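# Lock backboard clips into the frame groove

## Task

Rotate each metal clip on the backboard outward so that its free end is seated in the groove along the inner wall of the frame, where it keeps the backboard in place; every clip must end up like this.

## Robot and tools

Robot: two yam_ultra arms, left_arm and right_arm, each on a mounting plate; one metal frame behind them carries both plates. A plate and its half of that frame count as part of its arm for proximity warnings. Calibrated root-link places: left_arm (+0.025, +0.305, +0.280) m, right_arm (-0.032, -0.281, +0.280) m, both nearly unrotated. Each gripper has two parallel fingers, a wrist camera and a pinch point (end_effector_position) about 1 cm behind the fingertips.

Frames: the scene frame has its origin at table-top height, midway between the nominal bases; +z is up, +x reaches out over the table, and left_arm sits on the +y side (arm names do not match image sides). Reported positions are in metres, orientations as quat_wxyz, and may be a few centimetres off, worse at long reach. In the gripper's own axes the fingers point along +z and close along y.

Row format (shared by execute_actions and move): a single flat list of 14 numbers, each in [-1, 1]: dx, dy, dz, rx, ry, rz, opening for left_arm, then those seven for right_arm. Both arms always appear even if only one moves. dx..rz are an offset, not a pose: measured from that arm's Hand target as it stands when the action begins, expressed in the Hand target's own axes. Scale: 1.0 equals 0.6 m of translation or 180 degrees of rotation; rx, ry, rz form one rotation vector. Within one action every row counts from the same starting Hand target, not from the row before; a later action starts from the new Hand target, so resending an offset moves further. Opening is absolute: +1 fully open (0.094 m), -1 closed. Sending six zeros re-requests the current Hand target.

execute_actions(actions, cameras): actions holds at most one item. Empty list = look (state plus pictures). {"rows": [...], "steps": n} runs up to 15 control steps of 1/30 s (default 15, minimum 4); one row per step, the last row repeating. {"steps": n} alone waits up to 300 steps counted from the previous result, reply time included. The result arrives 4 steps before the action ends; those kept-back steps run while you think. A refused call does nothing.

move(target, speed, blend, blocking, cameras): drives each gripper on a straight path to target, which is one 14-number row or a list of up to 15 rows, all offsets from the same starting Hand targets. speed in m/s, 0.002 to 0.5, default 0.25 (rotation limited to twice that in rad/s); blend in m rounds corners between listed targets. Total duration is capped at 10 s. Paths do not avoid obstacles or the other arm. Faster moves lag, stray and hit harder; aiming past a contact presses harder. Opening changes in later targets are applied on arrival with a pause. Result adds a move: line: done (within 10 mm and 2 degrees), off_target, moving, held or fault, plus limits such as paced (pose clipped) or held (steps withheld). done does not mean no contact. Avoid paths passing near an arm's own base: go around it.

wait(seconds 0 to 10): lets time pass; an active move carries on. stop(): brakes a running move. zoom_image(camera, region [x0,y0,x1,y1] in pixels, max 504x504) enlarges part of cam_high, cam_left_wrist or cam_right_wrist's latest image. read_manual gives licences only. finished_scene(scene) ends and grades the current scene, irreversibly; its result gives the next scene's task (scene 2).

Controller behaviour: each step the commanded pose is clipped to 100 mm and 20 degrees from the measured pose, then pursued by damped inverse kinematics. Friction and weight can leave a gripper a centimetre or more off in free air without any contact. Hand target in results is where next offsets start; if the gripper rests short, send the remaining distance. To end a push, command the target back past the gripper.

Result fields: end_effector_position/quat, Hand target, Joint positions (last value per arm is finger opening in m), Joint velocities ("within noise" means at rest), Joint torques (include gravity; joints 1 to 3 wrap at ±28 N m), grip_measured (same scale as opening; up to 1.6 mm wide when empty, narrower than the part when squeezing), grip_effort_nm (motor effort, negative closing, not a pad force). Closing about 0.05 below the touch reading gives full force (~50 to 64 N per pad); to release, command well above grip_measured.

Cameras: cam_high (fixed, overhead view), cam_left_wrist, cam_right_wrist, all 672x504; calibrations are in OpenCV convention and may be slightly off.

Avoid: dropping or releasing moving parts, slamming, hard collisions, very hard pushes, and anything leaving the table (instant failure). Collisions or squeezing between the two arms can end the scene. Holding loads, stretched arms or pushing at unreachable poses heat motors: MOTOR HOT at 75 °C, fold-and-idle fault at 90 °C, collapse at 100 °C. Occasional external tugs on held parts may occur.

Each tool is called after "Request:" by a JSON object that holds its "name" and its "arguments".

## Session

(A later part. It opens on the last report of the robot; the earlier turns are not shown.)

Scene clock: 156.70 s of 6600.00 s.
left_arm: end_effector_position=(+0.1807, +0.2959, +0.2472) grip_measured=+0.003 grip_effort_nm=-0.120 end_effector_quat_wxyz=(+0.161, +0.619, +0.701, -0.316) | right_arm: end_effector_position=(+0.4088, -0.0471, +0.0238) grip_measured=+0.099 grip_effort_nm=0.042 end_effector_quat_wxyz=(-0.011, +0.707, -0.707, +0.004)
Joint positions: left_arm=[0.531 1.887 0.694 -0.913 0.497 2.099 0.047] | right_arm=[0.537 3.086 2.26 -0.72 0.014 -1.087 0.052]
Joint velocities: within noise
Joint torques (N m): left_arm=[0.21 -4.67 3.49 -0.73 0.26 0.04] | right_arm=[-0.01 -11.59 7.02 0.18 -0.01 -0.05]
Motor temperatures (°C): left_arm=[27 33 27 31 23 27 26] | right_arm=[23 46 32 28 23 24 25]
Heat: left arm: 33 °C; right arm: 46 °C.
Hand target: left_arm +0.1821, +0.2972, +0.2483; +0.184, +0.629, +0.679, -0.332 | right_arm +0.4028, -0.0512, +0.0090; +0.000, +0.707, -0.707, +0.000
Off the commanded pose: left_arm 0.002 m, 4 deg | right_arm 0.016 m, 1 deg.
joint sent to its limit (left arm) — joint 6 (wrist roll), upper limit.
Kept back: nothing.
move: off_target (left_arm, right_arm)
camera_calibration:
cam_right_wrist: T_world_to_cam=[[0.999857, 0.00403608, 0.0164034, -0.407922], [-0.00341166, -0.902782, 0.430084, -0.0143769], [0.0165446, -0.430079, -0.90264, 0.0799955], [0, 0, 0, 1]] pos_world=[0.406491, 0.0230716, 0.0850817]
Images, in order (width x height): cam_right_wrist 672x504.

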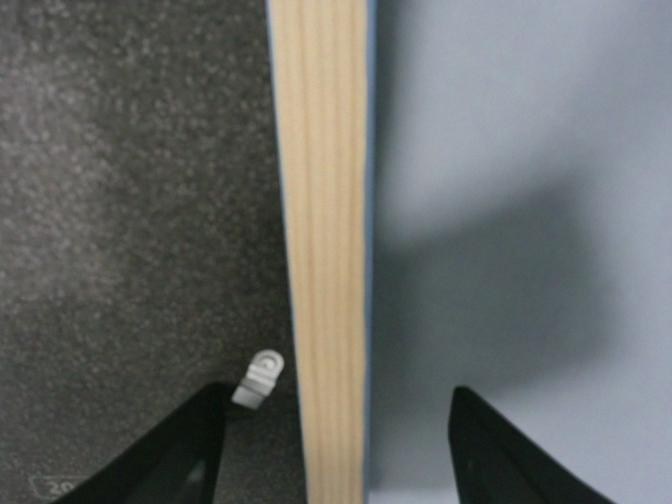

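Request:
{"name": "move", "arguments": {"target": [[0,0,0,0,0,0,0,0,0,0,0,0,0,-0.3],[0,0,0,0,0,0,0,0,0,0,0,0,0,-0.5],[0,0,0,0,0,0,0,0,0,0.0,0,0,0,-0.88]], "speed": [0.08,0.08,0.08], "cameras": ["cam_right_wrist"]}}

Request:
{"name": "zoom_image", "arguments": {"camera": "cam_right_wrist", "region": [200, 280, 440, 500]}}

Scene clock: 160.03 s of 6600.00 s.
left_arm: end_effector_position=(+0.1807, +0.2959, +0.2472) grip_measured=+0.003 grip_effort_nm=-0.120 end_effector_quat_wxyz=(+0.161, +0.619, +0.701, -0.316) | right_arm: end_effector_position=(+0.4080, -0.0484, +0.0240) grip_measured=-0.755 grip_effort_nm=-1.062 end_effector_quat_wxyz=(-0.007, +0.708, -0.706, +0.005)
Joint positions: left_arm=[0.531 1.887 0.694 -0.913 0.497 2.099 0.047] | right_arm=[0.537 3.086 2.262 -0.728 0.018 -1.09 0.012]
Joint velocities: within noise
Joint torques (N m): left_arm=[0.2 -4.67 3.48 -0.73 0.27 0.04] | right_arm=[-0.16 -11.67 6.95 0.18 -0.03 0.03]
Motor temperatures (°C): left_arm=[27 33 27 31 23 27 26] | right_arm=[23 47 32 28 23 24 25]
Heat: left arm: 33 °C; right arm: 47 °C.
Hand target: left_arm +0.1821, +0.2972, +0.2483; +0.184, +0.629, +0.679, -0.332 | right_arm +0.4029, -0.0511, +0.0089; -0.001, +0.707, -0.707, +0.000
Off the commanded pose: left_arm 0.002 m, 4 deg | right_arm 0.016 m, 1 deg.
joint sent to its limit (left arm) — joint 6 (wrist roll), upper limit.
Kept back: nothing.
move: off_target (left_arm, right_arm); target 2's new opening was sent with right_arm's hand 0.016 m and 1 deg from that target; target 3's new opening was sent with right_arm's hand 0.015 m and 0 deg from that target
camera_calibration:
cam_right_wrist: T_world_to_cam=[[0.999888, 0.0075657, 0.0129388, -0.406878], [0.00116666, -0.89992, 0.436053, -0.017481], [0.0149429, -0.435989, -0.899828, 0.0799378], [0, 0, 0, 1]] pos_world=[0.405659, 0.0221988, 0.0848174]
Images, in order (width x height): cam_right_wrist 672x504.

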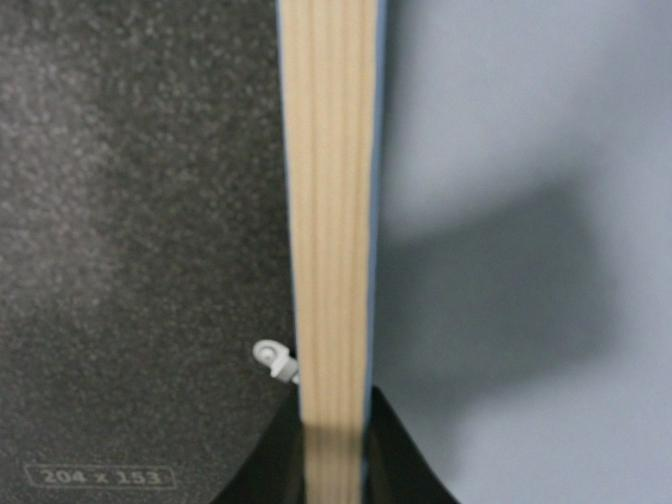

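Scaled by 2.100 from the camera's 672x504 image, which has a finer 960x720 frame.

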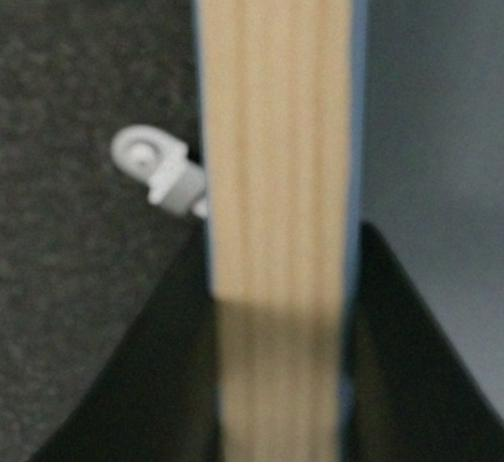

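Request:
{"name": "move", "arguments": {"target": [[0,0,0,0,0,0,0,0,0,0,0,0,0,-0.5],[0,0,0,0,0,0,0,0,0,-0.04,0,0,0,-0.1],[0,0,0,0,0,0,0,-0.0035,0,-0.04,0,0,0,-0.1],[0,0,0,0,0,0,0,-0.0035,0,0.0,0,0,0,-0.1]], "speed": [0.08,0.08,0.08,0.08], "cameras": ["cam_right_wrist"]}}

Request:
{"name": "zoom_image", "arguments": {"camera": "cam_right_wrist", "region": [200, 280, 440, 500]}}

Scene clock: 163.10 s of 6600.00 s.
left_arm: end_effector_position=(+0.1807, +0.2959, +0.2472) grip_measured=+0.003 grip_effort_nm=-0.120 end_effector_quat_wxyz=(+0.161, +0.619, +0.701, -0.316) | right_arm: end_effector_position=(+0.4106, -0.0470, +0.0240) grip_measured=-0.102 grip_effort_nm=0.046 end_effector_quat_wxyz=(-0.011, +0.708, -0.706, +0.006)
Joint positions: left_arm=[0.531 1.887 0.694 -0.913 0.497 2.099 0.047] | right_arm=[0.537 3.091 2.272 -0.725 0.018 -1.09 0.042]
Joint velocities: within noise
Joint torques (N m): left_arm=[0.2 -4.68 3.49 -0.73 0.27 0.04] | right_arm=[0.25 -11.56 7.12 0.08 -0.03 0.03]
Motor temperatures (°C): left_arm=[27 33 27 31 23 27 26] | right_arm=[23 48 31 28 23 24 25]
Heat: left arm: 33 °C; right arm: 48 °C.
Hand target: left_arm +0.1821, +0.2972, +0.2483; +0.184, +0.629, +0.679, -0.332 | right_arm +0.4029, -0.0490, +0.0090; -0.001, +0.707, -0.707, +0.000
Off the commanded pose: left_arm 0.002 m, 4 deg | right_arm 0.017 m, 1 deg.
joint sent to its limit (left arm) — joint 6 (wrist roll), upper limit.
Kept back: nothing.
move: off_target (left_arm, right_arm)
camera_calibration:
cam_right_wrist: T_world_to_cam=[[0.99977, 0.00662466, 0.0203887, -0.409619], [-0.00284612, -0.901622, 0.432515, -0.0146031], [0.0212482, -0.432473, -0.901396, 0.0780627], [0, 0, 0, 1]] pos_world=[0.407825, 0.0233072, 0.085033]
Images, in order (width x height): cam_right_wrist 672x504.

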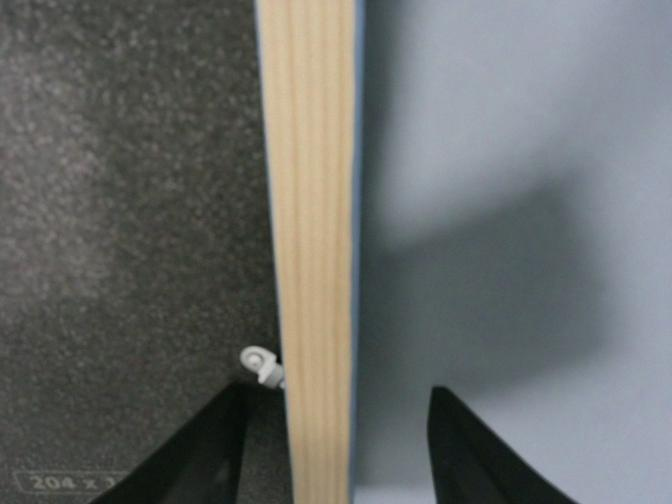

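Scaled by 2.100 from the camera's 672x504 image, which has a finer 960x720 frame.

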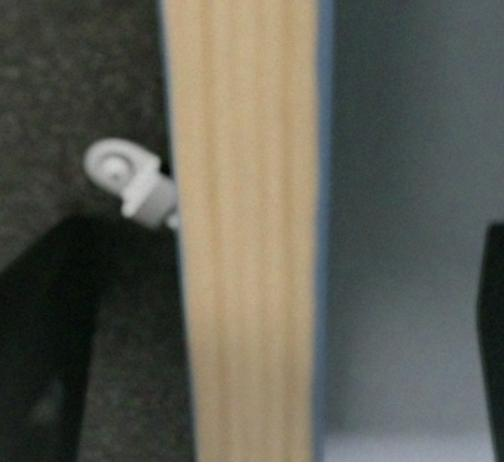

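Request:
{"name": "move", "arguments": {"target": [[0,0,0,0,0,0,0,0,0,-0.04,0,0,0,-0.05],[0,0,0,0,0,0,0,-0.0045,0.004,-0.04,0,0,0,-0.05],[0,0,0,0,0,0,0,-0.0045,0.004,0,0,0,0,-0.05]], "speed": [0.08,0.08,0.08], "cameras": ["cam_right_wrist"]}}

Request:
{"name": "zoom_image", "arguments": {"camera": "cam_right_wrist", "region": [200, 280, 440, 500]}}

Scene clock: 164.33 s of 6600.00 s.
left_arm: end_effector_position=(+0.1807, +0.2959, +0.2472) grip_measured=+0.003 grip_effort_nm=-0.120 end_effector_quat_wxyz=(+0.161, +0.619, +0.701, -0.316) | right_arm: end_effector_position=(+0.4081, -0.0483, +0.0236) grip_measured=-0.052 grip_effort_nm=0.046 end_effector_quat_wxyz=(-0.008, +0.706, -0.708, +0.005)
Joint positions: left_arm=[0.531 1.887 0.694 -0.913 0.497 2.099 0.047] | right_arm=[0.537 3.087 2.261 -0.725 0.018 -1.083 0.045]
Joint velocities: within noise
Joint torques (N m): left_arm=[0.23 -4.68 3.48 -0.72 0.27 0.04] | right_arm=[0.64 -11.55 7.41 0.17 -0.04 0.04]
Motor temperatures (°C): left_arm=[27 33 27 31 23 27 26] | right_arm=[23 48 31 28 23 24 25]
Heat: left arm: 33 °C; right arm: 48 °C.
Hand target: left_arm +0.1821, +0.2972, +0.2483; +0.184, +0.629, +0.679, -0.332 | right_arm +0.4004, -0.0463, +0.0089; -0.001, +0.707, -0.707, +0.000
Off the commanded pose: left_arm 0.002 m, 4 deg | right_arm 0.017 m, 1 deg.
joint sent to its limit (left arm) — joint 6 (wrist roll), upper limit.
Kept back: nothing.
move: off_target (left_arm, right_arm)
camera_calibration:
cam_right_wrist: T_world_to_cam=[[0.999903, 0.000676741, 0.0139276, -0.407301], [-0.00545633, -0.900189, 0.435465, -0.0145595], [0.0128322, -0.435499, -0.900098, 0.0804713], [0, 0, 0, 1]] pos_world=[0.406149, 0.0222145, 0.0844449]
Images, in order (width x height): cam_right_wrist 672x504.

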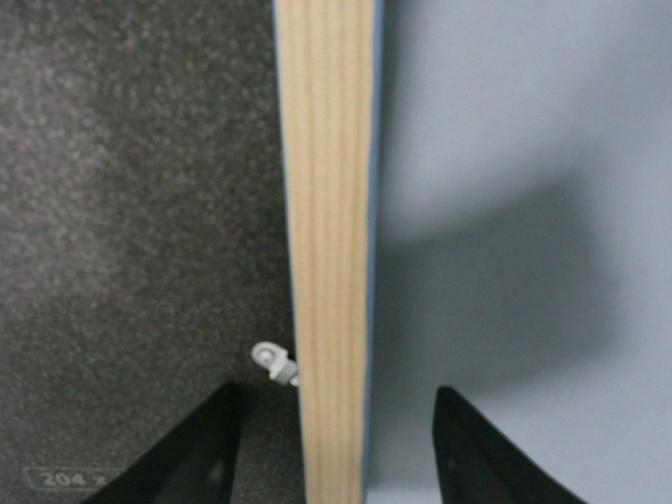

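Scaled by 2.100 from the camera's 672x504 image, which has a finer 960x720 frame.

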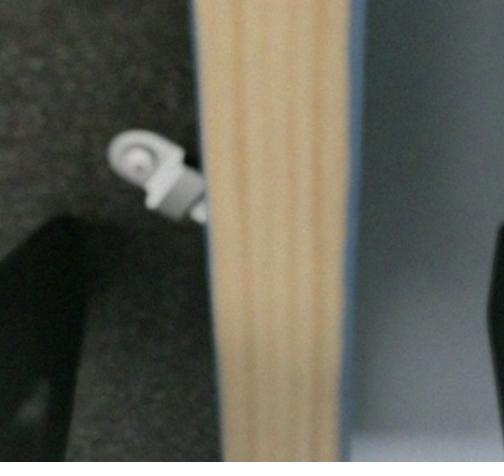

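Request:
{"name": "move", "arguments": {"target": [[0,0,0,0,0,0,0,0,0,-0.04,0,0,0,-0.05],[0,0,0,0,0,0,0,-0.006,0.0,-0.04,0,0,0,-0.05],[0,0,0,0,0,0,0,-0.006,0.0,0,0,0,0,-0.05]], "speed": [0.08,0.08,0.08], "cameras": ["cam_right_wrist"]}}

Request:
{"name": "zoom_image", "arguments": {"camera": "cam_right_wrist", "region": [200, 280, 440, 500]}}

Scene clock: 165.70 s of 6600.00 s.
left_arm: end_effector_position=(+0.1807, +0.2959, +0.2472) grip_measured=+0.003 grip_effort_nm=-0.120 end_effector_quat_wxyz=(+0.161, +0.619, +0.701, -0.316) | right_arm: end_effector_position=(+0.4096, -0.0423, +0.0240) grip_measured=-0.052 grip_effort_nm=0.037 end_effector_quat_wxyz=(-0.012, +0.707, -0.707, +0.006)
Joint positions: left_arm=[0.531 1.887 0.694 -0.913 0.497 2.099 0.047] | right_arm=[0.546 3.096 2.283 -0.729 0.018 -1.077 0.045]
Joint velocities: within noise
Joint torques (N m): left_arm=[0.21 -4.7 3.49 -0.73 0.26 0.04] | right_arm=[0.54 -11.79 7.23 0.1 -0.03 0.05]
Motor temperatures (°C): left_arm=[27 33 27 31 23 27 26] | right_arm=[23 48 31 28 23 24 25]
Heat: left arm: 33 °C; right arm: 48 °C.
Hand target: left_arm +0.1821, +0.2972, +0.2483; +0.184, +0.629, +0.679, -0.332 | right_arm +0.4005, -0.0428, +0.0089; -0.001, +0.707, -0.707, +0.000
Off the commanded pose: left_arm 0.002 m, 4 deg | right_arm 0.018 m, 2 deg.
joint sent to its limit (left arm) — joint 6 (wrist roll), upper limit.
Kept back: nothing.
move: off_target (left_arm, right_arm)
camera_calibration:
cam_right_wrist: T_world_to_cam=[[0.999751, 0.00314258, 0.0220739, -0.408906], [-0.00668798, -0.902163, 0.431344, -0.00879981], [0.0212698, -0.431384, -0.901918, 0.0802209], [0, 0, 0, 1]] pos_world=[0.407039, 0.0279522, 0.0851745]
Images, in order (width x height): cam_right_wrist 672x504.

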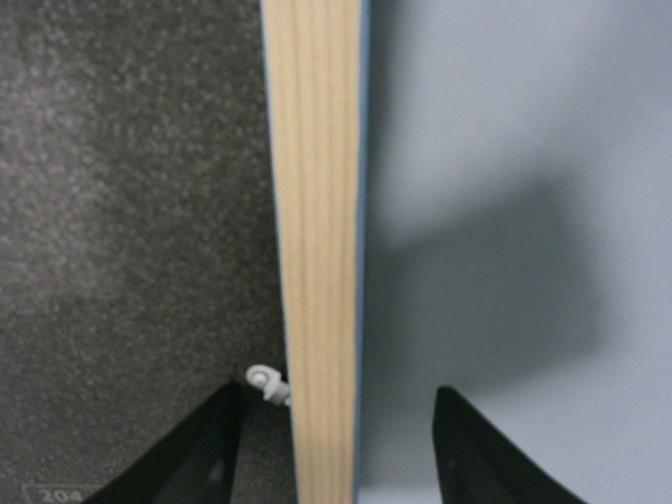

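Scaled by 2.100 from the camera's 672x504 image, which has a finer 960x720 frame.

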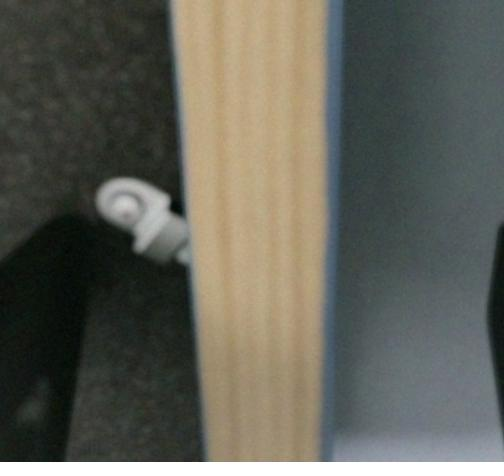

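Request:
{"name": "move", "arguments": {"target": [[0,0,0,0,0,0,0,0,0,-0.04,0,0,0,-0.05],[0,0,0,0,0,0,0,0.0208,0.0015,-0.04,0,0,0,-0.05],[0,0,0,0,0,0,0,0.012,0.0015,-0.04,0,0,0,-0.05],[0,0,0,0,0,0,0,0.012,0.0015,0,0,0,0,-0.05]], "speed": [0.08,0.08,0.08,0.08], "cameras": ["cam_right_wrist"]}}

Request:
{"name": "zoom_image", "arguments": {"camera": "cam_right_wrist", "region": [200, 280, 440, 500]}}

Scene clock: 167.83 s of 6600.00 s.
left_arm: end_effector_position=(+0.1807, +0.2959, +0.2472) grip_measured=+0.003 grip_effort_nm=-0.115 end_effector_quat_wxyz=(+0.161, +0.619, +0.701, -0.316) | right_arm: end_effector_position=(+0.4044, -0.0475, +0.0236) grip_measured=-0.051 grip_effort_nm=0.032 end_effector_quat_wxyz=(-0.007, +0.707, -0.707, +0.005)
Joint positions: left_arm=[0.531 1.887 0.694 -0.913 0.497 2.099 0.047] | right_arm=[0.542 3.074 2.233 -0.711 0.018 -1.081 0.045]
Joint velocities: within noise
Joint torques (N m): left_arm=[0.2 -4.67 3.51 -0.73 0.26 0.04] | right_arm=[-0.08 -11.52 7.06 0.19 -0.03 -0.03]
Motor temperatures (°C): left_arm=[27 33 27 31 23 27 26] | right_arm=[23 48 31 28 23 24 25]
Heat: left arm: 33 °C; right arm: 48 °C.
Hand target: left_arm +0.1821, +0.2972, +0.2483; +0.184, +0.629, +0.679, -0.332 | right_arm +0.3997, -0.0500, +0.0090; -0.001, +0.707, -0.707, +0.000
Off the commanded pose: left_arm 0.002 m, 4 deg | right_arm 0.016 m, 1 deg.
joint sent to its limit (left arm) — joint 6 (wrist roll), upper limit.
Kept back: nothing.
move: off_target (left_arm, right_arm)
camera_calibration:
cam_right_wrist: T_world_to_cam=[[0.999917, 0.00338118, 0.0124623, -0.40349], [-0.00239801, -0.8997, 0.436503, -0.0151051], [0.0126883, -0.436496, -0.899616, 0.0808378], [0, 0, 0, 1]] pos_world=[0.402394, 0.0230597, 0.0843449]
Images, in order (width x height): cam_right_wrist 672x504.

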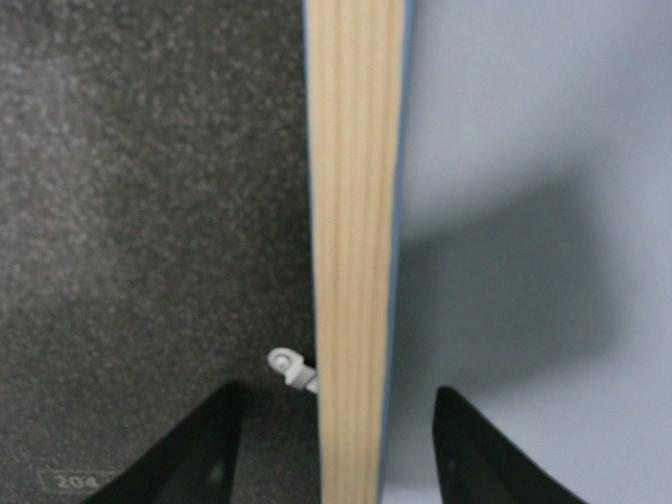

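Scaled by 2.100 from the camera's 672x504 image, which has a finer 960x720 frame.

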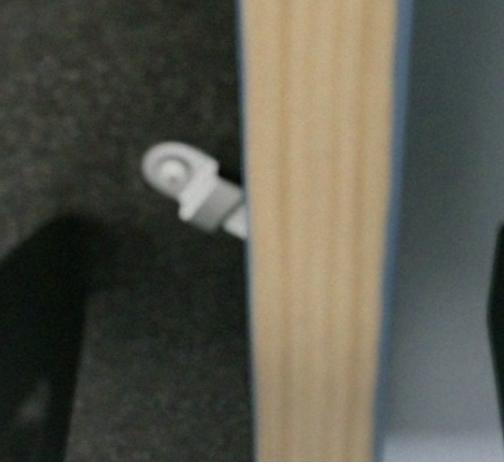

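Request:
{"name": "move", "arguments": {"target": [[0,0,0,0,0,0,0,0,0,-0.04,0,0,0,-0.05],[0,0,0,0,0,0,0,-0.001,-0.005,-0.04,0,0,0,-0.05],[0,0,0,0,0,0,0,-0.001,-0.004,0.0,0,0,0,-0.05]], "speed": [0.08,0.08,0.08], "cameras": ["cam_right_wrist"]}}

Request:
{"name": "zoom_image", "arguments": {"camera": "cam_right_wrist", "region": [200, 280, 440, 500]}}

Scene clock: 169.20 s of 6600.00 s.
left_arm: end_effector_position=(+0.1807, +0.2959, +0.2472) grip_measured=+0.003 grip_effort_nm=-0.125 end_effector_quat_wxyz=(+0.161, +0.619, +0.701, -0.316) | right_arm: end_effector_position=(+0.4089, -0.0451, +0.0240) grip_measured=-0.051 grip_effort_nm=0.032 end_effector_quat_wxyz=(-0.012, +0.707, -0.707, +0.006)
Joint positions: left_arm=[0.531 1.887 0.694 -0.913 0.497 2.099 0.047] | right_arm=[0.542 3.086 2.261 -0.717 0.018 -1.081 0.045]
Joint velocities: within noise
Joint torques (N m): left_arm=[0.23 -4.7 3.49 -0.73 0.26 0.04] | right_arm=[-0.1 -11.69 7.15 0.11 -0.01 -0.04]
Motor temperatures (°C): left_arm=[27 33 27 31 23 27 26] | right_arm=[23 48 31 28 23 24 25]
Heat: left arm: 33 °C; right arm: 48 °C.
Hand target: left_arm +0.1821, +0.2972, +0.2483; +0.184, +0.629, +0.679, -0.332 | right_arm +0.4020, -0.0494, +0.0089; -0.001, +0.707, -0.707, +0.000
Off the commanded pose: left_arm 0.002 m, 4 deg | right_arm 0.017 m, 1 deg.
joint sent to its limit (left arm) — joint 6 (wrist roll), upper limit.
Kept back: nothing.
move: off_target (left_arm, right_arm)
camera_calibration:
cam_right_wrist: T_world_to_cam=[[0.999755, 0.00315094, 0.0219058, -0.408177], [-0.00662185, -0.901878, 0.431941, -0.0113721], [0.0211173, -0.43198, -0.901636, 0.0789744], [0, 0, 0, 1]] pos_world=[0.406334, 0.0251452, 0.0850597]
Images, in order (width x height): cam_right_wrist 672x504.

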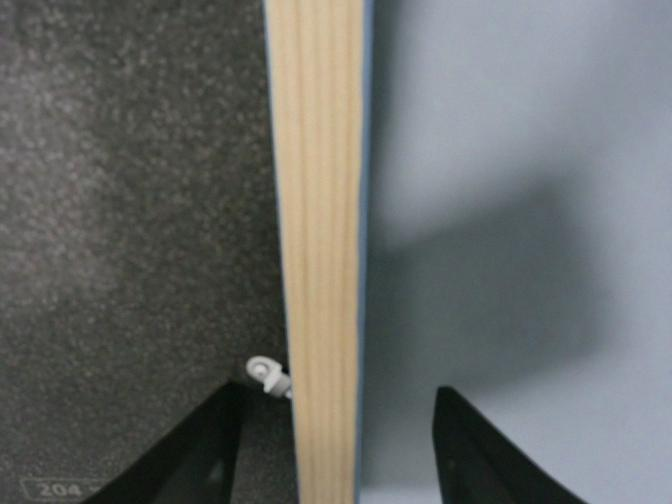

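Scaled by 2.100 from the camera's 672x504 image, which has a finer 960x720 frame.

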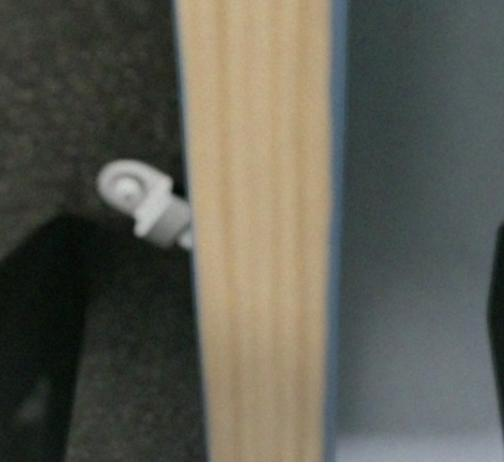

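Request:
{"name": "move", "arguments": {"target": [[0,0,0,0,0,0,0,0,0,0,0,0,0,-0.5],[0,0,0,0,0,0,0,0,0,0.0,0,0,0,-0.88]], "speed": [0.08,0.08], "cameras": ["cam_right_wrist"]}}

Request:
{"name": "zoom_image", "arguments": {"camera": "cam_right_wrist", "region": [200, 280, 440, 500]}}

Scene clock: 171.33 s of 6600.00 s.
left_arm: end_effector_position=(+0.1807, +0.2959, +0.2472) grip_measured=+0.003 grip_effort_nm=-0.120 end_effector_quat_wxyz=(+0.161, +0.619, +0.701, -0.316) | right_arm: end_effector_position=(+0.4087, -0.0456, +0.0238) grip_measured=-0.755 grip_effort_nm=-1.072 end_effector_quat_wxyz=(-0.011, +0.707, -0.707, +0.007)
Joint positions: left_arm=[0.531 1.887 0.694 -0.913 0.497 2.099 0.047] | right_arm=[0.542 3.087 2.263 -0.719 0.02 -1.083 0.012]
Joint velocities: within noise
Joint torques (N m): left_arm=[0.17 -4.7 3.48 -0.73 0.27 0.04] | right_arm=[-0.32 -11.73 6.93 0.12 -0.03 -0.01]
Motor temperatures (°C): left_arm=[27 33 27 31 23 27 26] | right_arm=[23 48 31 28 23 24 25]
Heat: left arm: 33 °C; right arm: 48 °C.
Hand target: left_arm +0.1821, +0.2972, +0.2483; +0.184, +0.629, +0.679, -0.332 | right_arm +0.4020, -0.0494, +0.0089; -0.001, +0.707, -0.707, +0.000
Off the commanded pose: left_arm 0.002 m, 4 deg | right_arm 0.017 m, 1 deg.
joint sent to its limit (left arm) — joint 6 (wrist roll), upper limit.
Kept back: nothing.
move: off_target (left_arm, right_arm); target 2's new opening was sent with right_arm's hand 0.016 m and 1 deg from that target
camera_calibration:
cam_right_wrist: T_world_to_cam=[[0.999768, 0.00509312, 0.0209422, -0.407883], [-0.00450183, -0.900896, 0.434011, -0.0125429], [0.0210772, -0.434005, -0.900664, 0.0785683], [0, 0, 0, 1]] pos_world=[0.406075, 0.0248765, 0.0847493]
Images, in order (width x height): cam_right_wrist 672x504.

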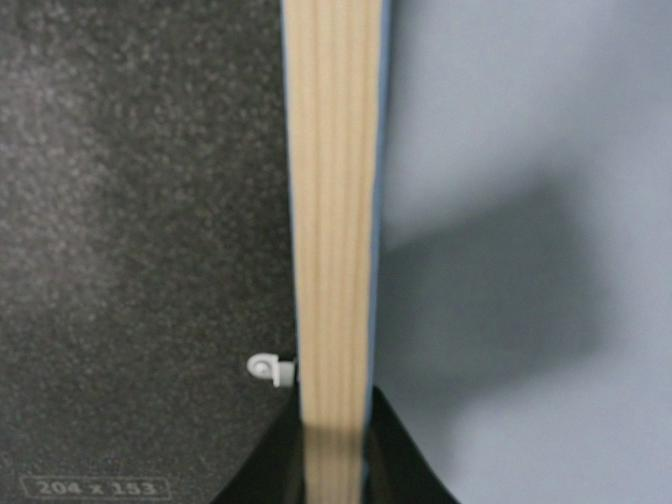

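Scaled by 2.100 from the camera's 672x504 image, which has a finer 960x720 frame.

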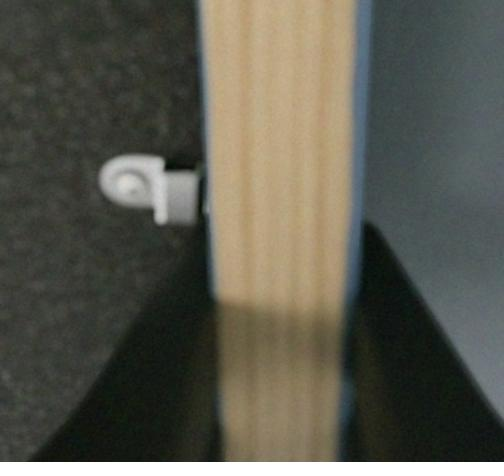

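Request:
{"name": "move", "arguments": {"target": [[0,0,0,0,0,0,0,0,0,0,0,0,0,-0.2],[0,0,0,0,0,0,0,0,0.0,-0.1,0,0,0,0.1],[0,0,0,0,0,0,0,0.121,0.078,-0.12,0,0,0.5,0.1]], "speed": [0.1,0.15,0.25], "cameras": ["cam_right_wrist"]}}

Scene clock: 177.57 s of 6600.00 s.
left_arm: end_effector_position=(+0.1807, +0.2959, +0.2472) grip_measured=+0.003 grip_effort_nm=-0.120 end_effector_quat_wxyz=(+0.161, +0.619, +0.701, -0.316) | right_arm: end_effector_position=(+0.3479, -0.1240, +0.0709) grip_measured=+0.099 grip_effort_nm=0.037 end_effector_quat_wxyz=(-0.013, -0.007, +1.000, -0.009)
Joint positions: left_arm=[0.531 1.887 0.694 -0.913 0.497 2.099 0.047] | right_arm=[0.445 2.686 1.572 -0.483 0.02 0.379 0.052]
Joint velocities: within noise
Joint torques (N m): left_arm=[0.2 -4.7 3.49 -0.73 0.27 0.04] | right_arm=[-0.24 -15.39 3.12 0.22 -0.01 0.02]
Motor temperatures (°C): left_arm=[27 33 27 31 23 27 26] | right_arm=[23 49 31 28 23 24 25]
Heat: left arm: 33 °C; right arm: 49 °C.
Hand target: left_arm +0.1821, +0.2972, +0.2483; +0.184, +0.629, +0.679, -0.332 | right_arm +0.3551, -0.1220, +0.0808; +0.000, +0.000, +1.000, +0.001
Off the commanded pose: left_arm 0.002 m, 4 deg | right_arm 0.012 m, 2 deg.
joint sent to its limit (left arm) — joint 6 (wrist roll), upper limit.
Kept back: nothing.
move: off_target (left_arm, right_arm)
camera_calibration:
cam_right_wrist: T_world_to_cam=[[0.0178827, -0.999746, 0.0136978, -0.130085], [-0.886659, -0.00952544, 0.462326, 0.311538], [-0.462078, -0.0204129, -0.886604, 0.306627], [0, 0, 0, 1]] pos_world=[0.42024, -0.120825, 0.129607]
Images, in order (width x height): cam_right_wrist 672x504.

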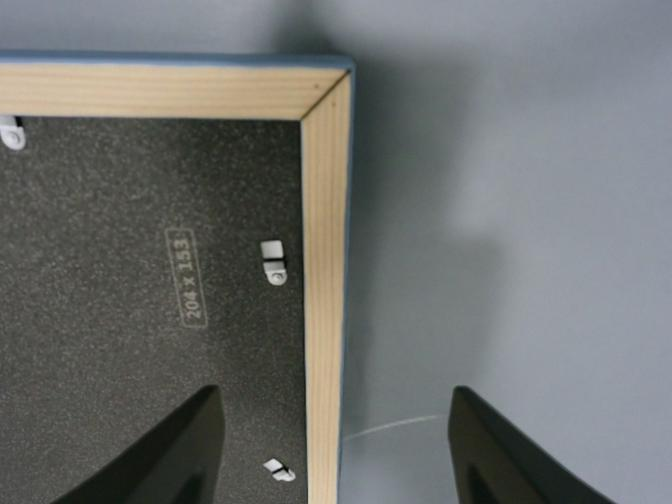

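Request:
{"name": "move", "arguments": {"target": [[0,0,0,0,0,0,0,-0.0017,0.0055,0.07,0,0,0,0.1],[0,0,0,0,0,0,0,-0.0017,0.0055,0.1197,0,0,0,0.1]], "speed": [0.15,0.08], "cameras": ["cam_right_wrist"]}}

Request:
{"name": "zoom_image", "arguments": {"camera": "cam_right_wrist", "region": [200, 280, 440, 500]}}

Scene clock: 179.03 s of 6600.00 s.
left_arm: end_effector_position=(+0.1807, +0.2959, +0.2472) grip_measured=+0.003 grip_effort_nm=-0.120 end_effector_quat_wxyz=(+0.161, +0.619, +0.701, -0.316) | right_arm: end_effector_position=(+0.3597, -0.1182, +0.0219) grip_measured=+0.099 grip_effort_nm=0.042 end_effector_quat_wxyz=(+0.005, -0.003, +1.000, -0.001)
Joint positions: left_arm=[0.531 1.887 0.694 -0.913 0.497 2.099 0.047] | right_arm=[0.445 2.847 1.671 -0.382 0.019 0.386 0.052]
Joint velocities: within noise
Joint torques (N m): left_arm=[0.21 -4.68 3.49 -0.73 0.27 0.04] | right_arm=[0.16 -10.07 5.37 0.25 0 0.03]
Motor temperatures (°C): left_arm=[27 33 27 31 23 27 26] | right_arm=[23 49 31 28 23 24 25]
Heat: left arm: 33 °C; right arm: 49 °C.
Hand target: left_arm +0.1821, +0.2972, +0.2483; +0.184, +0.629, +0.679, -0.332 | right_arm +0.3562, -0.1187, +0.0090; +0.000, +0.000, +1.000, +0.001
Off the commanded pose: left_arm 0.002 m, 4 deg | right_arm 0.013 m, 1 deg.
joint sent to its limit (left arm) — joint 6 (wrist roll), upper limit.
Kept back: nothing.
move: off_target (left_arm, right_arm)
camera_calibration:
cam_right_wrist: T_world_to_cam=[[0.00988727, -0.999949, -0.00194715, -0.120651], [-0.902926, -0.00976463, 0.429686, 0.351237], [-0.429683, -0.00249028, -0.902976, 0.259522], [0, 0, 0, 1]] pos_world=[0.429847, -0.116569, 0.0831861]
Images, in order (width x height): cam_right_wrist 672x504.

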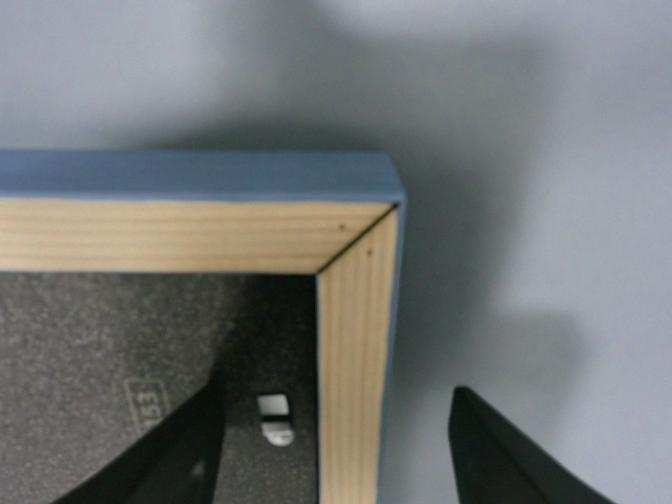

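Scaled by 2.100 from the camera's 672x504 image, which has a finer 960x720 frame.

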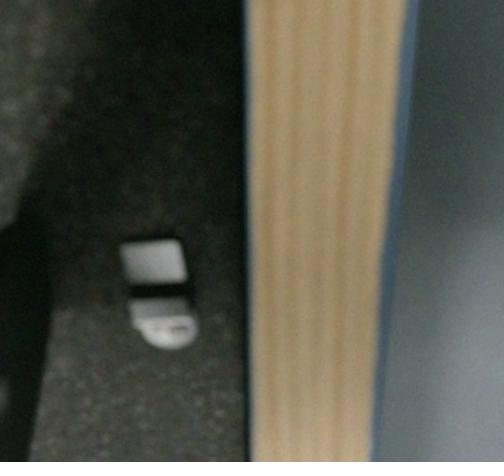

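Request:
{"name": "move", "arguments": {"target": [[0,0,0,0,0,0,0,0,0,-0.04,0,0,0,0.1],[0,0,0,0,0,0,0,0.0005,-0.006,-0.04,0,0,0,0.1],[0,0,0,0,0,0,0,0.0005,-0.006,0.0,0,0,0,0.1]], "speed": [0.08,0.08,0.08], "cameras": ["cam_right_wrist"]}}

Request:
{"name": "zoom_image", "arguments": {"camera": "cam_right_wrist", "region": [200, 280, 440, 500]}}

Scene clock: 180.30 s of 6600.00 s.
left_arm: end_effector_position=(+0.1807, +0.2959, +0.2472) grip_measured=+0.003 grip_effort_nm=-0.120 end_effector_quat_wxyz=(+0.161, +0.619, +0.701, -0.316) | right_arm: end_effector_position=(+0.3575, -0.1190, +0.0218) grip_measured=+0.099 grip_effort_nm=0.037 end_effector_quat_wxyz=(+0.004, -0.003, +1.000, -0.001)
Joint positions: left_arm=[0.531 1.887 0.694 -0.913 0.497 2.099 0.047] | right_arm=[0.445 2.843 1.66 -0.377 0.018 0.386 0.052]
Joint velocities: within noise
Joint torques (N m): left_arm=[0.21 -4.68 3.49 -0.73 0.27 0.04] | right_arm=[-0.54 -9.96 5.31 0.21 -0.03 -0.04]
Motor temperatures (°C): left_arm=[27 33 27 31 23 27 26] | right_arm=[23 49 31 28 23 24 25]
Heat: left arm: 33 °C; right arm: 49 °C.
Hand target: left_arm +0.1821, +0.2972, +0.2483; +0.184, +0.629, +0.679, -0.332 | right_arm +0.3559, -0.1222, +0.0090; +0.000, +0.000, +1.000, +0.001
Off the commanded pose: left_arm 0.002 m, 4 deg | right_arm 0.013 m, 1 deg.
joint sent to its limit (left arm) — joint 6 (wrist roll), upper limit.
Kept back: nothing.
move: off_target (left_arm, right_arm)
camera_calibration:
cam_right_wrist: T_world_to_cam=[[0.00991659, -0.99995, -0.00144833, -0.121492], [-0.901952, -0.00957006, 0.431731, 0.348867], [-0.431723, -0.00297498, -0.902001, 0.259203], [0, 0, 0, 1]] pos_world=[0.42777, -0.117376, 0.0830085]
Images, in order (width x height): cam_right_wrist 672x504.

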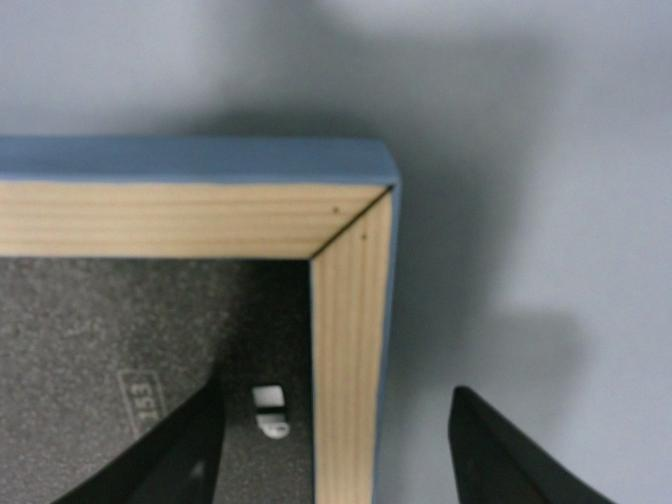

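Scaled by 2.100 from the camera's 672x504 image, which has a finer 960x720 frame.

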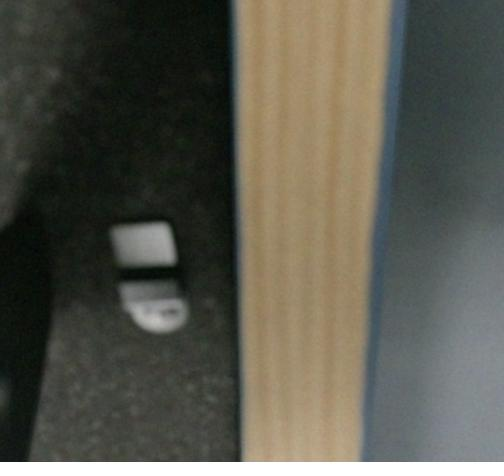

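Request:
{"name": "move", "arguments": {"target": [[0,0,0,0,0,0,0,0,0,-0.04,0,0,0,0.1],[0,0,0,0,0,0,0,-0.004,-0.003,-0.04,0,0,0,0.1],[0,0,0,0,0,0,0,-0.004,-0.003,0.0,0,0,0,0.1]], "speed": [0.08,0.08,0.08], "cameras": ["cam_right_wrist"]}}

Request:
{"name": "zoom_image", "arguments": {"camera": "cam_right_wrist", "region": [200, 280, 440, 500]}}

Scene clock: 181.57 s of 6600.00 s.
left_arm: end_effector_position=(+0.1807, +0.2959, +0.2472) grip_measured=+0.003 grip_effort_nm=-0.115 end_effector_quat_wxyz=(+0.161, +0.619, +0.701, -0.316) | right_arm: end_effector_position=(+0.3617, -0.1215, +0.0218) grip_measured=+0.099 grip_effort_nm=0.046 end_effector_quat_wxyz=(+0.007, +0.000, +1.000, +0.000)
Joint positions: left_arm=[0.531 1.887 0.694 -0.913 0.497 2.099 0.047] | right_arm=[0.436 2.846 1.67 -0.379 0.018 0.383 0.052]
Joint velocities: within noise
Joint torques (N m): left_arm=[0.21 -4.7 3.49 -0.72 0.26 0.05] | right_arm=[-0.27 -10.07 5.39 0.21 -0.06 -0.07]
Motor temperatures (°C): left_arm=[27 33 27 31 23 26 26] | right_arm=[23 48 31 28 23 24 25]
Heat: left arm: 33 °C; right arm: 48 °C.
Hand target: left_arm +0.1821, +0.2972, +0.2483; +0.184, +0.629, +0.679, -0.332 | right_arm +0.3583, -0.1240, +0.0090; +0.000, +0.000, +1.000, +0.001
Off the commanded pose: left_arm 0.002 m, 4 deg | right_arm 0.013 m, 1 deg.
joint sent to its limit (left arm) — joint 6 (wrist roll), upper limit.
Kept back: nothing.
move: off_target (left_arm, right_arm)
camera_calibration:
cam_right_wrist: T_world_to_cam=[[0.00413666, -0.999986, -0.00331378, -0.121902], [-0.904075, -0.00515604, 0.427344, 0.354026], [-0.427355, 0.00122813, -0.904083, 0.259934], [0, 0, 0, 1]] pos_world=[0.431654, -0.120394, 0.0833076]
Images, in order (width x height): cam_right_wrist 672x504.

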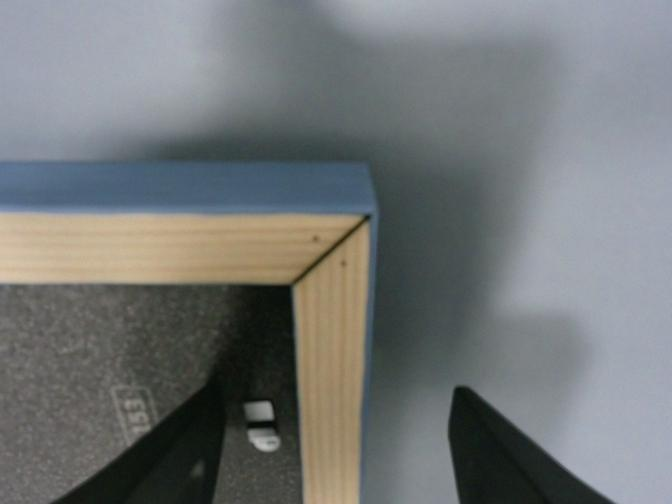

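Scaled by 2.100 from the camera's 672x504 image, which has a finer 960x720 frame.

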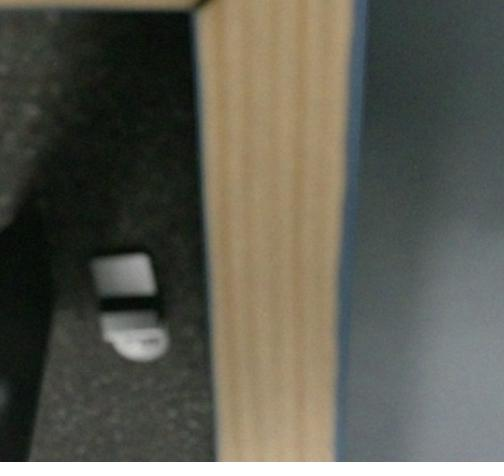

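Request:
{"name": "move", "arguments": {"target": [[0,0,0,0,0,0,0,0,0,-0.03,0,0,0,0.1],[0,0,0,0,0,0,0,0.002,0.0,-0.03,0,0,0,0.1],[0,0,0,0,0,0,0,0.002,0.0,0.0,0,0,0,0.1]], "speed": [0.08,0.08,0.08], "cameras": ["cam_right_wrist"]}}

Request:
{"name": "zoom_image", "arguments": {"camera": "cam_right_wrist", "region": [200, 280, 440, 500]}}

Scene clock: 182.60 s of 6600.00 s.
left_arm: end_effector_position=(+0.1807, +0.2959, +0.2472) grip_measured=+0.003 grip_effort_nm=-0.120 end_effector_quat_wxyz=(+0.161, +0.619, +0.701, -0.316) | right_arm: end_effector_position=(+0.3602, -0.1221, +0.0216) grip_measured=+0.099 grip_effort_nm=0.046 end_effector_quat_wxyz=(+0.005, +0.000, +1.000, -0.001)
Joint positions: left_arm=[0.531 1.887 0.694 -0.913 0.497 2.099 0.047] | right_arm=[0.436 2.845 1.666 -0.378 0.018 0.382 0.052]
Joint velocities: within noise
Joint torques (N m): left_arm=[0.21 -4.68 3.48 -0.73 0.27 0.04] | right_arm=[-0.34 -10.32 5.27 0.26 -0.02 -0.03]
Motor temperatures (°C): left_arm=[27 33 27 31 23 26 26] | right_arm=[23 48 31 28 23 24 25]
Heat: left arm: 33 °C; right arm: 48 °C.
Hand target: left_arm +0.1821, +0.2972, +0.2483; +0.184, +0.629, +0.679, -0.332 | right_arm +0.3570, -0.1241, +0.0091; +0.000, +0.000, +1.000, +0.000
Off the commanded pose: left_arm 0.002 m, 4 deg | right_arm 0.013 m, 1 deg.
joint sent to its limit (left arm) — joint 6 (wrist roll), upper limit.
Kept back: nothing.
move: off_target (left_arm, right_arm)
camera_calibration:
cam_right_wrist: T_world_to_cam=[[0.00455037, -0.999987, -0.00218239, -0.122645], [-0.902859, -0.00504663, 0.429907, 0.352343], [-0.429913, 0.0000141517, -0.90287, 0.259863], [0, 0, 0, 1]] pos_world=[0.430392, -0.120869, 0.0828803]
Images, in order (width x height): cam_right_wrist 672x504.

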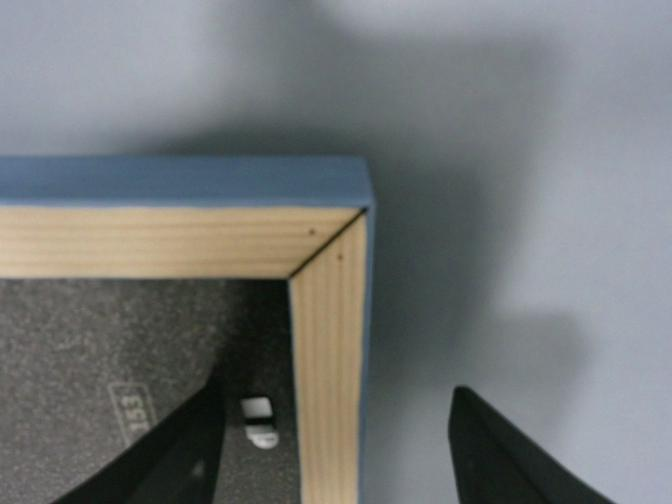

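Scaled by 2.100 from the camera's 672x504 image, which has a finer 960x720 frame.

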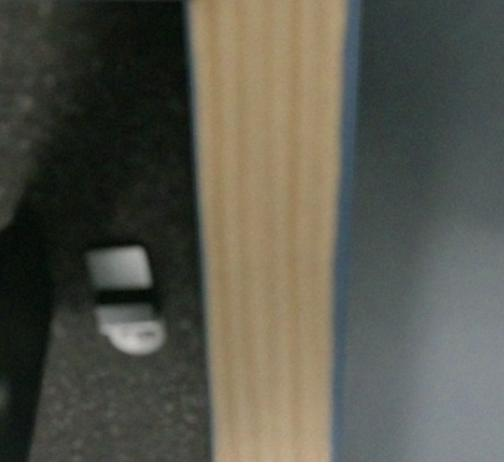

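v≈440; closing now.

Request:
{"name": "move", "arguments": {"target": [[0,0,0,0,0,0,0,0,0,0,0,0,0,-0.4],[0,0,0,0,0,0,0,0,0,0.0,0,0,0,-0.88]], "speed": [0.08,0.08], "cameras": ["cam_right_wrist"]}}

Request:
{"name": "zoom_image", "arguments": {"camera": "cam_right_wrist", "region": [200, 280, 440, 500]}}

Scene clock: 184.73 s of 6600.00 s.
left_arm: end_effector_position=(+0.1807, +0.2959, +0.2472) grip_measured=+0.003 grip_effort_nm=-0.120 end_effector_quat_wxyz=(+0.161, +0.619, +0.701, -0.316) | right_arm: end_effector_position=(+0.3616, -0.1202, +0.0217) grip_measured=-0.755 grip_effort_nm=-1.067 end_effector_quat_wxyz=(+0.007, -0.001, +1.000, +0.004)
Joint positions: left_arm=[0.531 1.887 0.694 -0.913 0.497 2.099 0.047] | right_arm=[0.436 2.845 1.666 -0.372 0.012 0.381 0.012]
Joint velocities: within noise
Joint torques (N m): left_arm=[0.2 -4.67 3.49 -0.73 0.27 0.04] | right_arm=[-0.06 -10.26 5.09 0.21 0.04 -0.05]
Motor temperatures (°C): left_arm=[27 33 27 31 23 26 26] | right_arm=[23 48 31 28 23 24 25]
Heat: left arm: 33 °C; right arm: 48 °C.
Hand target: left_arm +0.1821, +0.2972, +0.2483; +0.184, +0.629, +0.679, -0.332 | right_arm +0.3572, -0.1241, +0.0091; +0.000, +0.000, +1.000, +0.001
Off the commanded pose: left_arm 0.002 m, 4 deg | right_arm 0.014 m, 1 deg.
joint sent to its limit (left arm) — joint 6 (wrist roll), upper limit.
Kept back: nothing.
move: off_target (left_arm, right_arm); target 2's new opening was sent with right_arm's hand 0.014 m and 1 deg from that target
camera_calibration:
cam_right_wrist: T_world_to_cam=[[0.00571424, -0.999921, -0.0112221, -0.121003], [-0.904633, -0.00995155, 0.426076, 0.353658], [-0.426154, 0.0077172, -0.904618, 0.260172], [0, 0, 0, 1]] pos_world=[0.431495, -0.119481, 0.0833129]
Images, in order (width x height): cam_right_wrist 672x504.

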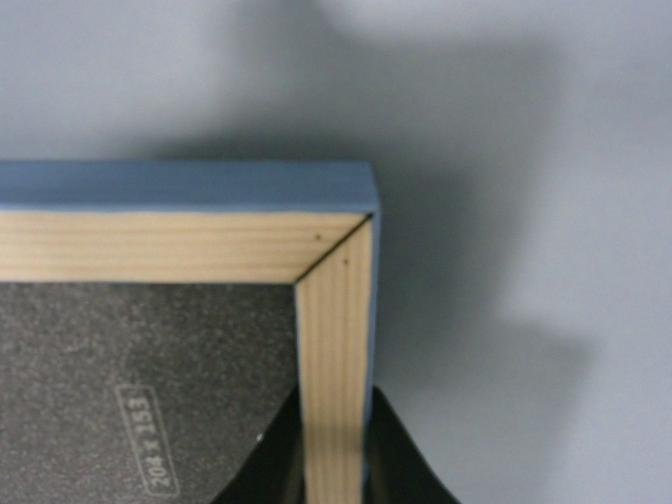

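Scaled by 2.100 from the camera's 672x504 image, which has a finer 960x720 frame.

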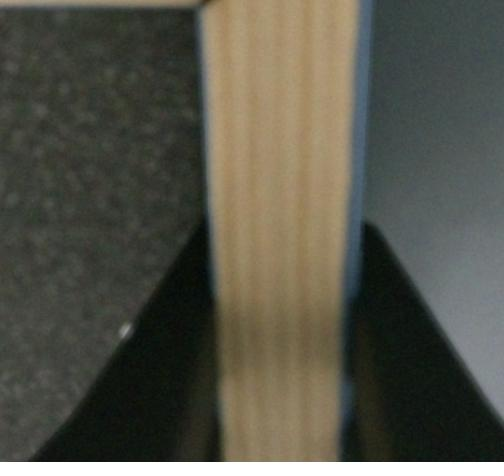

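Request:
{"name": "move", "arguments": {"target": [[0,0,0,0,0,0,0,0,0,0,0,0,0,-0.4],[0,0,0,0,0,0,0,0.02,0.0,-0.08,0,0,0,0.0]], "speed": [0.08,0.15], "cameras": ["cam_right_wrist"]}}

Request:
{"name": "zoom_image", "arguments": {"camera": "cam_right_wrist", "region": [160, 180, 400, 400]}}

Scene clock: 187.03 s of 6600.00 s.
left_arm: end_effector_position=(+0.1807, +0.2959, +0.2472) grip_measured=+0.003 grip_effort_nm=-0.120 end_effector_quat_wxyz=(+0.161, +0.619, +0.701, -0.316) | right_arm: end_effector_position=(+0.3476, -0.1261, +0.0511) grip_measured=-0.001 grip_effort_nm=0.046 end_effector_quat_wxyz=(+0.001, +0.002, +1.000, +0.002)
Joint positions: left_arm=[0.531 1.887 0.694 -0.913 0.497 2.099 0.047] | right_arm=[0.436 2.724 1.54 -0.38 0.011 0.386 0.047]
Joint velocities: within noise
Joint torques (N m): left_arm=[0.21 -4.68 3.51 -0.73 0.27 0.04] | right_arm=[0.62 -14.34 3.03 0.02 0.03 0.04]
Motor temperatures (°C): left_arm=[27 33 27 31 23 26 26] | right_arm=[23 48 31 28 23 24 25]
Heat: left arm: 33 °C; right arm: 48 °C.
Hand target: left_arm +0.1821, +0.2972, +0.2483; +0.184, +0.629, +0.679, -0.332 | right_arm +0.3451, -0.1242, +0.0571; +0.000, +0.000, +1.000, +0.001
Off the commanded pose: left_arm 0.002 m, 4 deg | right_arm 0.007 m, 0 deg.
joint sent to its limit (left arm) — joint 6 (wrist roll), upper limit.
Kept back: nothing.
move: off_target (left_arm)
camera_calibration:
cam_right_wrist: T_world_to_cam=[[0.00119861, -0.999973, -0.00731127, -0.125124], [-0.899491, -0.00427268, 0.436917, 0.326794], [-0.436937, 0.00605273, -0.899472, 0.284148], [0, 0, 0, 1]] pos_world=[0.418253, -0.125444, 0.111886]
Images, in order (width x height): cam_right_wrist 672x504.

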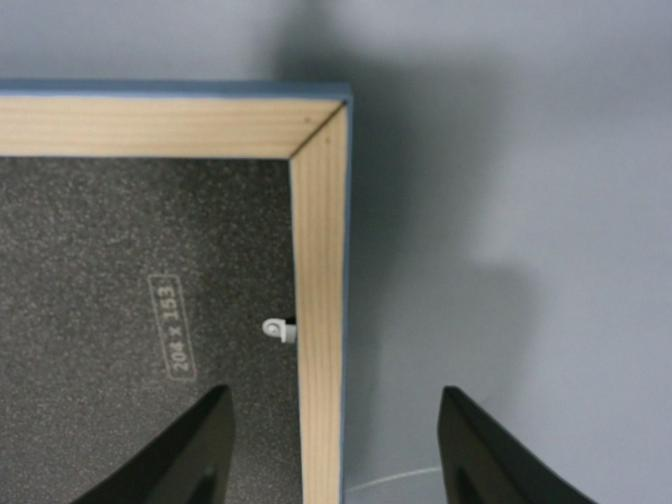

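Scaled by 2.100 from the camera's 672x504 image, which has a finer 960x720 frame.

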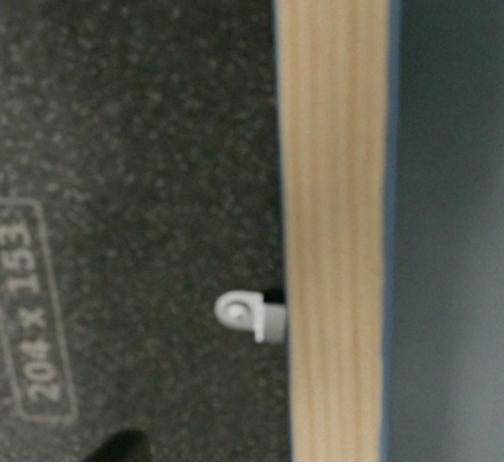

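Request:
{"name": "move", "arguments": {"target": [0,0,0,0,0,0,0,0.15,0.003,-0.015,0,0,0,0.25], "speed": 0.2, "cameras": ["cam_right_wrist"]}}

Scene clock: 188.40 s of 6600.00 s.
left_arm: end_effector_position=(+0.1807, +0.2959, +0.2472) grip_measured=+0.003 grip_effort_nm=-0.120 end_effector_quat_wxyz=(+0.161, +0.619, +0.701, -0.316) | right_arm: end_effector_position=(+0.2486, -0.1257, +0.0598) grip_measured=+0.249 grip_effort_nm=0.046 end_effector_quat_wxyz=(-0.013, -0.003, +1.000, -0.005)
Joint positions: left_arm=[0.531 1.887 0.694 -0.913 0.497 2.099 0.047] | right_arm=[0.553 2.551 1.1 -0.144 0.011 0.494 0.059]
Joint velocities: within noise
Joint torques (N m): left_arm=[0.23 -4.68 3.49 -0.73 0.27 0.04] | right_arm=[0.23 -12.21 1.83 0.17 0.05 0.06]
Motor temperatures (°C): left_arm=[27 33 27 31 23 26 26] | right_arm=[23 48 31 28 23 24 25]
Heat: left arm: 33 °C; right arm: 48 °C.
Hand target: left_arm +0.1821, +0.2972, +0.2483; +0.184, +0.629, +0.679, -0.332 | right_arm +0.2551, -0.1222, +0.0660; +0.000, +0.000, +1.000, +0.000
Off the commanded pose: left_arm 0.002 m, 4 deg | right_arm 0.010 m, 2 deg.
joint sent to its limit (left arm) — joint 6 (wrist roll), upper limit.
Kept back: nothing.
move: off_target (left_arm)
camera_calibration:
cam_right_wrist: T_world_to_cam=[[0.00962995, -0.999929, 0.00697241, -0.127479], [-0.886675, -0.00531523, 0.462363, 0.229112], [-0.462293, -0.0106348, -0.886663, 0.252138], [0, 0, 0, 1]] pos_world=[0.320937, -0.123571, 0.118518]
Images, in order (width x height): cam_right_wrist 672x504.

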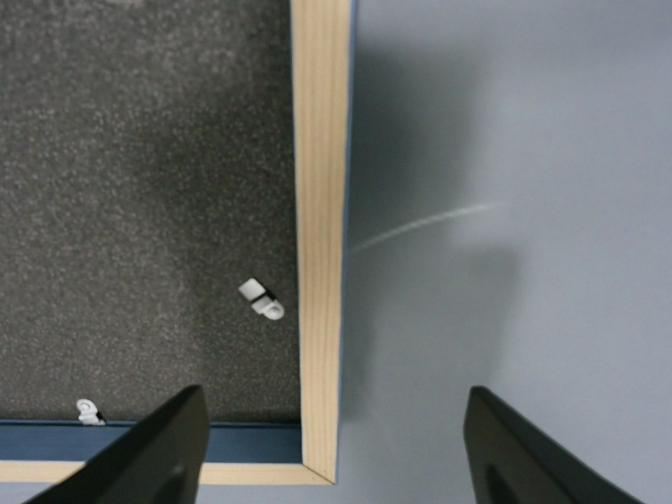

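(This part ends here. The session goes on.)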